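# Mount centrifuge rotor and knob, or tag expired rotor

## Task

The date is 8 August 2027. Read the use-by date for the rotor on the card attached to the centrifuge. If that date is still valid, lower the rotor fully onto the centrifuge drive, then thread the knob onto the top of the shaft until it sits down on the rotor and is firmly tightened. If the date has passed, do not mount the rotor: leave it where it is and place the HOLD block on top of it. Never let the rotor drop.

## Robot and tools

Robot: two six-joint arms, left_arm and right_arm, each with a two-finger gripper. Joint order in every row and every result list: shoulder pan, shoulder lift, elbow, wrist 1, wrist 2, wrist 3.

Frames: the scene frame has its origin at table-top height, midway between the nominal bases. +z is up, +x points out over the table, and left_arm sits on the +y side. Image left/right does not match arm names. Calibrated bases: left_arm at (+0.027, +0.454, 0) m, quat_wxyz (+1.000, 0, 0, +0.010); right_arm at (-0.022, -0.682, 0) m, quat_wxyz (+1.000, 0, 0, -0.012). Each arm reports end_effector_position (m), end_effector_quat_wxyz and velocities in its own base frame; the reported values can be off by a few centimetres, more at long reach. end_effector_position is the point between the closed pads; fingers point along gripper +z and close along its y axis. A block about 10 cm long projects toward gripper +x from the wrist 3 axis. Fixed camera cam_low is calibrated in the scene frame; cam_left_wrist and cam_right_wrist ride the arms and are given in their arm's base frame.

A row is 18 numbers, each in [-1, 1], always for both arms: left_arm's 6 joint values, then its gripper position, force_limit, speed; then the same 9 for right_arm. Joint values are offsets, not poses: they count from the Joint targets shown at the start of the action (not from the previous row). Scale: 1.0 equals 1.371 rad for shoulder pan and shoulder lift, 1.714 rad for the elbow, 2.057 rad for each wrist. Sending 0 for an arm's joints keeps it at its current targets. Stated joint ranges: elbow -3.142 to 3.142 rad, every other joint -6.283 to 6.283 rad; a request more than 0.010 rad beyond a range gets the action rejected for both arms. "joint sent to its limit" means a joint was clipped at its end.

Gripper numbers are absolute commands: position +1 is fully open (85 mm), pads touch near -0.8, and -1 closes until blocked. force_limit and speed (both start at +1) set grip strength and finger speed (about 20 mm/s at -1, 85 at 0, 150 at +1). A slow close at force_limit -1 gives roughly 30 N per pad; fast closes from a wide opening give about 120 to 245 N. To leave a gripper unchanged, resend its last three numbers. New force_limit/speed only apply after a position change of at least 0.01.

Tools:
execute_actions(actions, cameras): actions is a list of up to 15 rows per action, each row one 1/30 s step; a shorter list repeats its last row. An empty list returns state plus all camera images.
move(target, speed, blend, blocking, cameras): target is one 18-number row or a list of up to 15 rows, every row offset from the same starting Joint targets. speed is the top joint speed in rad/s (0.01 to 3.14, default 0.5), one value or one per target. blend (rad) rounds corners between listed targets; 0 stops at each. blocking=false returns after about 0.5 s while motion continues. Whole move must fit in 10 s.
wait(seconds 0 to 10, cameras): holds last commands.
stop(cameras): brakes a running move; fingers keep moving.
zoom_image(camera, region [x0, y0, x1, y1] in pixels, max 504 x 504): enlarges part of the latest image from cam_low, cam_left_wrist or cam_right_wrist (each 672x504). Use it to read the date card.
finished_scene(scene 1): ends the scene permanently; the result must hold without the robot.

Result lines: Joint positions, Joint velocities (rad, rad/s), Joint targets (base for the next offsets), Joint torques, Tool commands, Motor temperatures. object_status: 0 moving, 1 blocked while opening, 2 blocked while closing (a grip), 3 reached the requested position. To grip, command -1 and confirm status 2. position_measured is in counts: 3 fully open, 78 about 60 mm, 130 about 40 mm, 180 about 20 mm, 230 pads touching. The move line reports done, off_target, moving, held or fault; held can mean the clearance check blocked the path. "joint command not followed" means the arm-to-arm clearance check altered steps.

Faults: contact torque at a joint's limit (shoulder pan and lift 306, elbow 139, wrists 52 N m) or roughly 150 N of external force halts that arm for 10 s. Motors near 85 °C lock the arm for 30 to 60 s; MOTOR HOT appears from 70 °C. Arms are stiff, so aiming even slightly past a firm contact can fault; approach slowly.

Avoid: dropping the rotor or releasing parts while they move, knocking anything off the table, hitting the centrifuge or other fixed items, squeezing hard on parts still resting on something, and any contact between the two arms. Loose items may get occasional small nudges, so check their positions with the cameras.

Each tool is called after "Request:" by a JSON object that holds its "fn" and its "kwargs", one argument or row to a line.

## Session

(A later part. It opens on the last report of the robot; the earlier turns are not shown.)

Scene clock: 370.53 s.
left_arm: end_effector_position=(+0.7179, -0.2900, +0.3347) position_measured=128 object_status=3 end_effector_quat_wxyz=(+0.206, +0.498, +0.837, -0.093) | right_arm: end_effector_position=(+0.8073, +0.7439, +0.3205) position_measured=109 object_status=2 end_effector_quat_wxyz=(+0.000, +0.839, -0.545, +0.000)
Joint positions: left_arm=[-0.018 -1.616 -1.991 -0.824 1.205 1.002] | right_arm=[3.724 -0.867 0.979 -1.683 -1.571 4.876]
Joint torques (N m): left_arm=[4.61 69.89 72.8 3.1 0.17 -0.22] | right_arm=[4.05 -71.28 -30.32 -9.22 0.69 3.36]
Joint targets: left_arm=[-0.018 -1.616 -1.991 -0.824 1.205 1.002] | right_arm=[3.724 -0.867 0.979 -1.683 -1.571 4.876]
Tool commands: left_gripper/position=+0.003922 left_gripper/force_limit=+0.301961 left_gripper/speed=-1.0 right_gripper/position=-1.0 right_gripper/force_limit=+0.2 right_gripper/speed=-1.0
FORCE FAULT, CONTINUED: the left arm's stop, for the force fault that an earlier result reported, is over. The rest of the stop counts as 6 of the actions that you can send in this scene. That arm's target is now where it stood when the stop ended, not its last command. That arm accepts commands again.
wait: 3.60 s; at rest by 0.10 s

Request:
{"fn": "move", "kwargs": {
  "target": [0,0,0,0,0,0,0.0039,0.3,-1, 0,0,0,0,0,0.0243,-1,0.2,-1],
  "speed": 0.3
}}

Request:
{"fn": "move", "kwargs": {
  "target": [0,0,0,0,0,0,0.0039,0.3,-1, 0,0,0,0,0,0.0146,-1,0.2,-1],
  "speed": 0.3,
  "cameras": ["cam_right_wrist", "cam_left_wrist"]
}}

Scene clock: 371.50 s.
left_arm: end_effector_position=(+0.7179, -0.2900, +0.3347) position_measured=128 object_status=3 end_effector_quat_wxyz=(+0.206, +0.498, +0.837, -0.093) | right_arm: end_effector_position=(+0.8073, +0.7439, +0.3205) position_measured=109 object_status=2 end_effector_quat_wxyz=(+0.000, +0.825, -0.566, +0.000)
Joint positions: left_arm=[-0.018 -1.616 -1.991 -0.824 1.205 1.002] | right_arm=[3.724 -0.867 0.979 -1.683 -1.571 4.926]
Joint torques (N m): left_arm=[5.81 63.38 73.4 4.01 0.54 0.24] | right_arm=[4.32 -71.17 -30.29 -9.12 0.64 4]
Joint targets: left_arm=[-0.018 -1.616 -1.991 -0.824 1.205 1.002] | right_arm=[3.724 -0.867 0.979 -1.683 -1.571 4.926]
move: done

Scene clock: 372.30 s.
left_arm: end_effector_position=(+0.7179, -0.2900, +0.3347) position_measured=128 object_status=3 end_effector_quat_wxyz=(+0.206, +0.498, +0.837, -0.093) | right_arm: end_effector_position=(+0.8073, +0.7439, +0.3205) position_measured=109 object_status=2 end_effector_quat_wxyz=(+0.000, +0.816, -0.578, +0.000)
Joint positions: left_arm=[-0.018 -1.616 -1.991 -0.824 1.205 1.002] | right_arm=[3.724 -0.867 0.979 -1.683 -1.571 4.956]
Joint torques (N m): left_arm=[4.89 67.54 72.68 2.4 0.09 -0.09] | right_arm=[3.34 -71.62 -30.37 -8.73 0.5 11.6]
Joint targets: left_arm=[-0.018 -1.616 -1.991 -0.824 1.205 1.002] | right_arm=[3.724 -0.867 0.979 -1.683 -1.571 4.956]
move: done
camera_calibration:
cam_left_wrist: T_world_to_cam=[[0.878595, 0.476173, 0.0364597, -0.49404], [0.305312, -0.618759, 0.723825, -0.622033], [0.367226, -0.624818, -0.68902, -0.0838618], [0, 0, 0, 1]] pos_world=[0.654772, -0.202038, 0.410473]
cam_right_wrist: T_world_to_cam=[[-0.93896, -0.343894, -0.00959468, 1.02328], [-0.325935, 0.880309, 0.344706, -0.479744], [-0.110096, 0.326792, -0.938662, 0.276694], [0, 0, 0, 1]] pos_world=[0.834911, 0.6838, 0.43491]
Images, in order (width x height): cam_left_wrist 672x504, cam_right_wrist 672x504.

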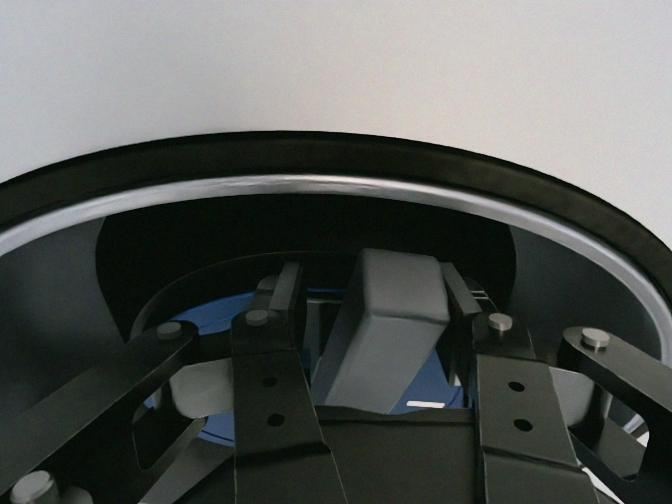

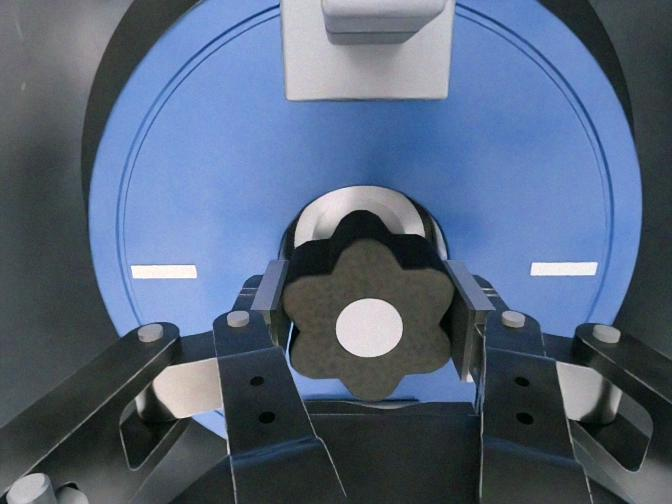

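Request:
{"fn": "move", "kwargs": {
  "target": [0,0,0,0,0,0,0.0039,0.3,-1, 0,0,0,0,0,0.0073,-1,0.2,-1],
  "speed": 0.2
}}

Scene clock: 373.20 s.
left_arm: end_effector_position=(+0.7180, -0.2900, +0.3347) position_measured=128 object_status=3 end_effector_quat_wxyz=(+0.206, +0.498, +0.837, -0.093) | right_arm: end_effector_position=(+0.8073, +0.7439, +0.3205) position_measured=109 object_status=2 end_effector_quat_wxyz=(+0.000, +0.812, -0.584, +0.000)
Joint positions: left_arm=[-0.018 -1.616 -1.991 -0.824 1.205 1.002] | right_arm=[3.724 -0.867 0.979 -1.683 -1.571 4.971]
Joint torques (N m): left_arm=[-3.36 74.68 68.28 -2.01 -0.7 -0.44] | right_arm=[3.32 -71.77 -30.6 -8.4 0.4 16.19]
Joint targets: left_arm=[-0.018 -1.616 -1.991 -0.824 1.205 1.002] | right_arm=[3.724 -0.867 0.979 -1.683 -1.571 4.971]
move: done

Request:
{"fn": "move", "kwargs": {
  "target": [0,0,0,0,0,0,0.0039,0.3,-1, 0,0,0,0,0,-0.0165,-1,0.2,-1],
  "speed": 0.2
}}

Request:
{"fn": "move", "kwargs": {
  "target": [0,0,0,0,0,0,0.0039,0.3,-1, 0,0,0,0,0,0,0.5,0.2,-0.5],
  "speed": 0.2,
  "cameras": ["cam_right_wrist", "cam_left_wrist"]
}}

Scene clock: 374.33 s.
left_arm: end_effector_position=(+0.7179, -0.2900, +0.3347) position_measured=128 object_status=3 end_effector_quat_wxyz=(+0.206, +0.498, +0.837, -0.093) | right_arm: end_effector_position=(+0.8073, +0.7439, +0.3205) position_measured=109 object_status=2 end_effector_quat_wxyz=(+0.000, +0.821, -0.570, +0.000)
Joint positions: left_arm=[-0.018 -1.616 -1.991 -0.824 1.205 1.002] | right_arm=[3.724 -0.867 0.979 -1.683 -1.571 4.938]
Joint torques (N m): left_arm=[-6.62 79.14 56.85 3.45 0.05 -0.39] | right_arm=[1.55 -71.54 -30.37 -8 0.38 -3.53]
Joint targets: left_arm=[-0.018 -1.616 -1.991 -0.824 1.205 1.002] | right_arm=[3.724 -0.867 0.979 -1.683 -1.571 4.937]
move: done

Scene clock: 374.93 s.
left_arm: end_effector_position=(+0.7179, -0.2900, +0.3347) position_measured=128 object_status=3 end_effector_quat_wxyz=(+0.206, +0.498, +0.837, -0.093) | right_arm: end_effector_position=(+0.8073, +0.7439, +0.3204) position_measured=66 object_status=0 end_effector_quat_wxyz=(+0.000, +0.822, -0.570, +0.000)
Joint positions: left_arm=[-0.018 -1.616 -1.992 -0.824 1.205 1.002] | right_arm=[3.724 -0.867 0.979 -1.683 -1.571 4.937]
Joint torques (N m): left_arm=[1.69 75.7 74.83 6.79 -0.16 0.05] | right_arm=[2.48 -96.01 -44.24 -7.83 0.41 -4.73]
Joint targets: left_arm=[-0.018 -1.616 -1.991 -0.824 1.205 1.002] | right_arm=[3.724 -0.867 0.979 -1.683 -1.571 4.937]
move: done
camera_calibration:
cam_left_wrist: T_world_to_cam=[[0.878628, 0.476118, 0.0363992, -0.494], [0.305323, -0.618778, 0.723804, -0.622098], [0.367139, -0.62484, -0.689045, -0.083862], [0, 0, 0, 1]] pos_world=[0.654772, -0.202138, 0.410473]
cam_right_wrist: T_world_to_cam=[[-0.932344, -0.36145, -0.00939328, 1.03093], [-0.34233, 0.874068, 0.344696, -0.461736], [-0.11638, 0.324591, -0.938667, 0.283241], [0, 0, 0, 1]] pos_world=[0.836084, 0.684282, 0.434711]
Images, in order (width x height): cam_left_wrist 672x504, cam_right_wrist 672x504.

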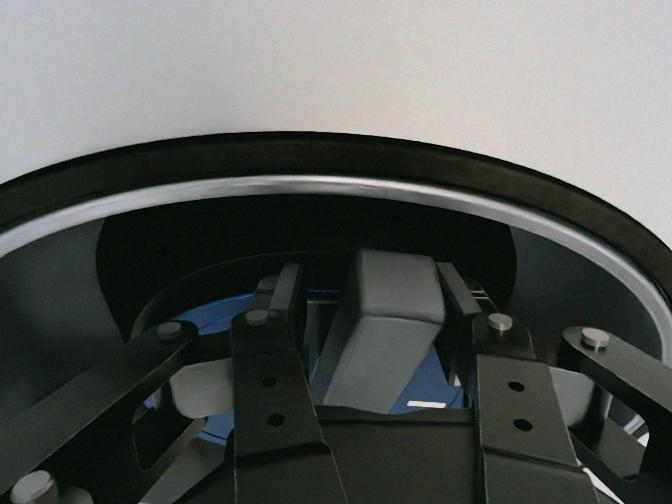

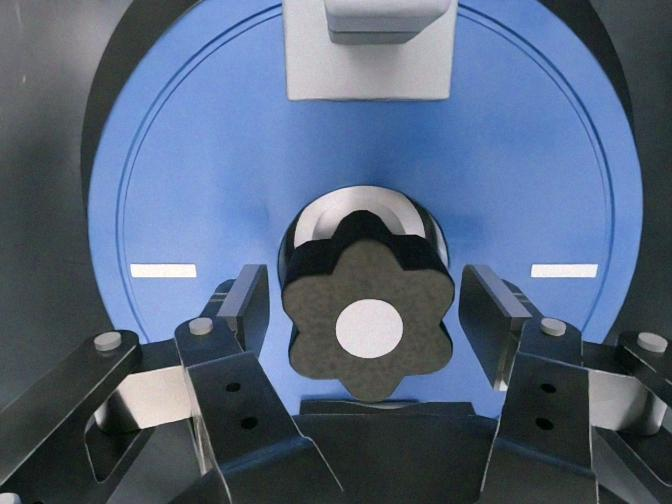

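Request:
{"fn": "move", "kwargs": {
  "target": [
    [0,0,0,0,0,0,0.5,0.3,-1, 0,0,0,0,0,0,0.5,0.2,-0.5],
    [0,0,0,0,0,0,0.5,0.3,-1, 0,-0.00445,-0.0342,0.03155,0,0,0.5,0.2,-0.5],
    [0,0,0,0,0,0,0.5,0.3,-1, 0,-0.00525,-0.0739,0.0652,0,0,0.5,0.2,-0.5],
    [0,0.0354,0.0488,-0.0643,0,0,0.5,0.3,-1, 0,0.0332,-0.2637,0.1977,0,0,0.5,0.2,-0.5]
  ],
  "speed": [0.5,0.15,0.25,0.5],
  "blend": [0,0.02,0.03,0],
  "cameras": ["all"]
}}

Scene clock: 380.10 s.
left_arm: end_effector_position=(+0.7174, -0.2900, +0.4047) position_measured=66 object_status=3 end_effector_quat_wxyz=(+0.206, +0.498, +0.837, -0.093) | right_arm: end_effector_position=(+0.8072, +0.7439, +0.5314) position_measured=66 object_status=3 end_effector_quat_wxyz=(+0.000, +0.822, -0.570, +0.000)
Joint positions: left_arm=[-0.018 -1.567 -1.908 -0.956 1.205 1.002] | right_arm=[3.724 -0.822 0.527 -1.276 -1.571 4.937]
Joint torques (N m): left_arm=[7.34 80.05 91.81 1.6 0.01 -0.39] | right_arm=[-2.34 -78.67 -49.24 -1.6 -0.3 -4.64]
Joint targets: left_arm=[-0.018 -1.567 -1.908 -0.956 1.205 1.002] | right_arm=[3.724 -0.822 0.527 -1.276 -1.571 4.937]
move: done
camera_calibration:
cam_left_wrist: T_world_to_cam=[[0.878601, 0.476172, 0.0363359, -0.496101], [0.3054, -0.618736, 0.723807, -0.672665], [0.367139, -0.624841, -0.689045, -0.0353141], [0, 0, 0, 1]] pos_world=[0.654272, -0.202038, 0.480573]
cam_right_wrist: T_world_to_cam=[[-0.932344, -0.36145, -0.00939328, 1.03279], [-0.34233, 0.874068, 0.344696, -0.534413], [-0.11638, 0.324591, -0.938667, 0.48132], [0, 0, 0, 1]] pos_world=[0.835984, 0.684182, 0.645711]

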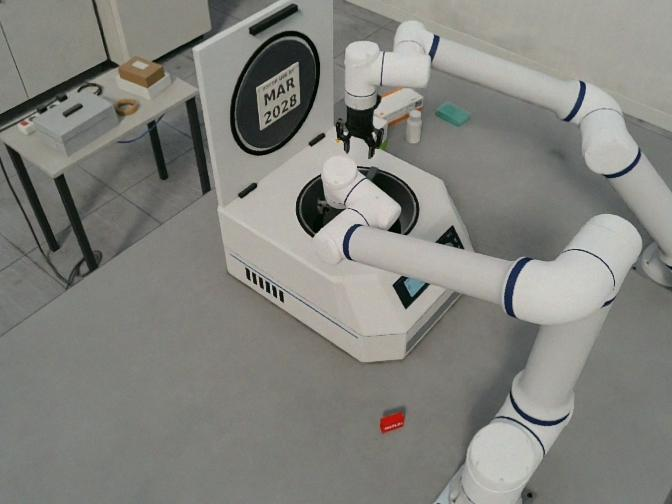

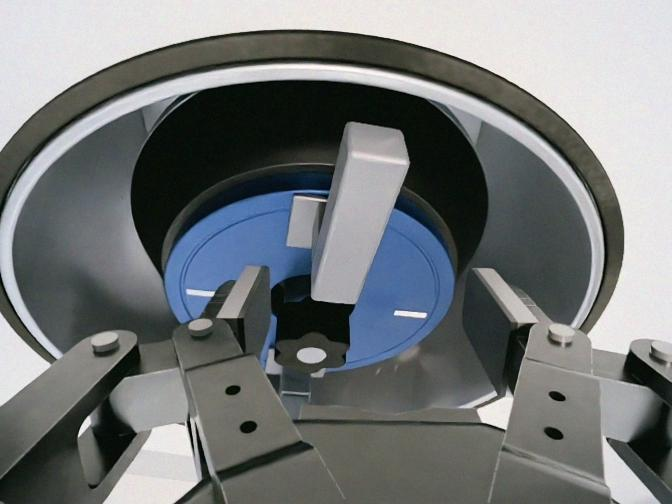

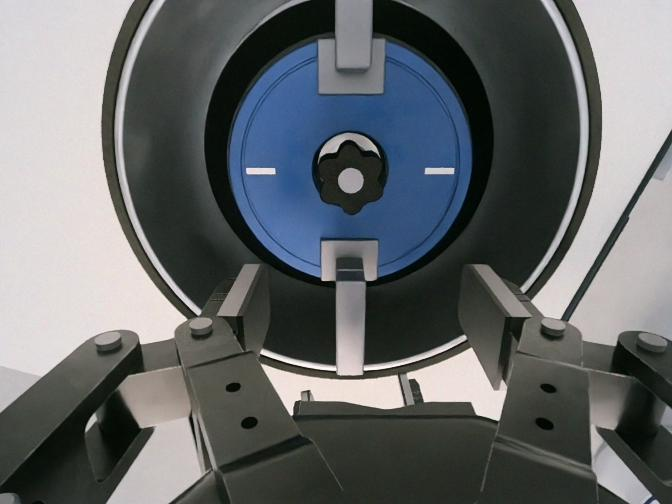

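Request:
{"fn": "zoom_image", "kwargs": {
  "camera": "cam_left_wrist",
  "region": [220, 260, 420, 420]
}}

Request:
{"fn": "zoom_image", "kwargs": {
  "camera": "cam_right_wrist",
  "region": [290, 110, 410, 240]
}}

Scaled by 2.520.

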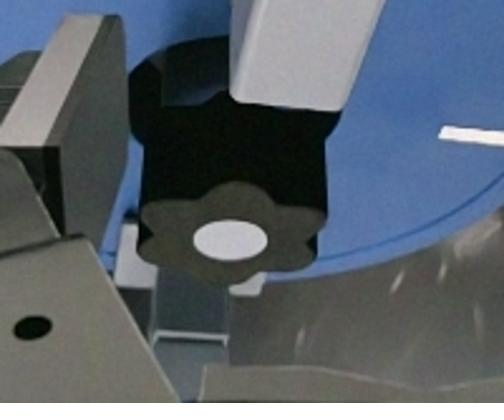

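Scaled by 3.877.

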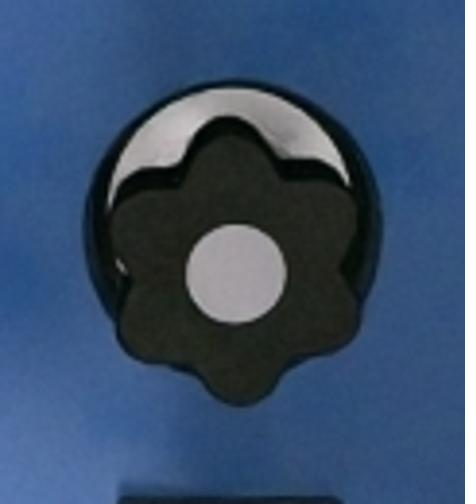

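Request:
{"fn": "move", "kwargs": {
  "target": [0,0.0205,0.0477,-0.0534,0,0,0.5,0.3,-1, 0,0,0,0,0,0,0.5,0.2,-0.5],
  "speed": 0.4,
  "cameras": ["cam_left_wrist", "cam_low"]
}}

Scene clock: 381.53 s.
left_arm: end_effector_position=(+0.7174, -0.2900, +0.4647) position_measured=66 object_status=3 end_effector_quat_wxyz=(+0.206, +0.498, +0.837, -0.093) | right_arm: end_effector_position=(+0.8071, +0.7438, +0.5315) position_measured=66 object_status=3 end_effector_quat_wxyz=(+0.000, +0.822, -0.570, +0.000)
Joint positions: left_arm=[-0.018 -1.539 -1.826 -1.066 1.205 1.002] | right_arm=[3.724 -0.822 0.527 -1.276 -1.571 4.937]
Joint torques (N m): left_arm=[10.38 77.14 93.45 1.93 -0.28 -0.01] | right_arm=[-3.92 -78.08 -48.92 -1.22 -0.5 -4.73]
Joint targets: left_arm=[-0.018 -1.539 -1.826 -1.066 1.205 1.002] | right_arm=[3.724 -0.822 0.527 -1.276 -1.571 4.937]
move: done
camera_calibration:
cam_left_wrist: T_world_to_cam=[[0.878569, 0.476227, 0.0363964, -0.49819], [0.305389, -0.618717, 0.723828, -0.715991], [0.367226, -0.624818, -0.68902, 0.0059308], [0, 0, 0, 1]] pos_world=[0.654172, -0.202038, 0.540473]
Images, in order (width x height): cam_low 672x504, cam_left_wrist 672x504.

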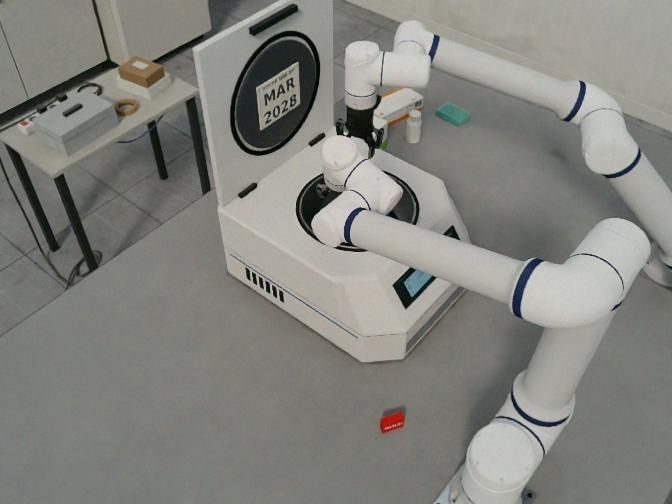

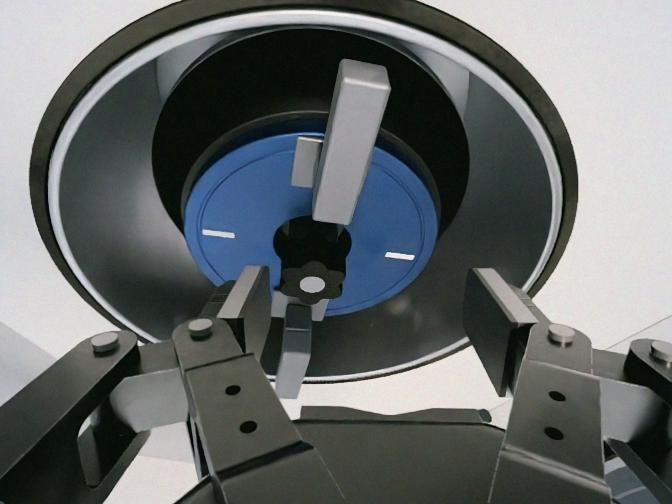

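Request:
{"fn": "finished_scene", "kwargs": {

}}

The scene is finished: the task was done.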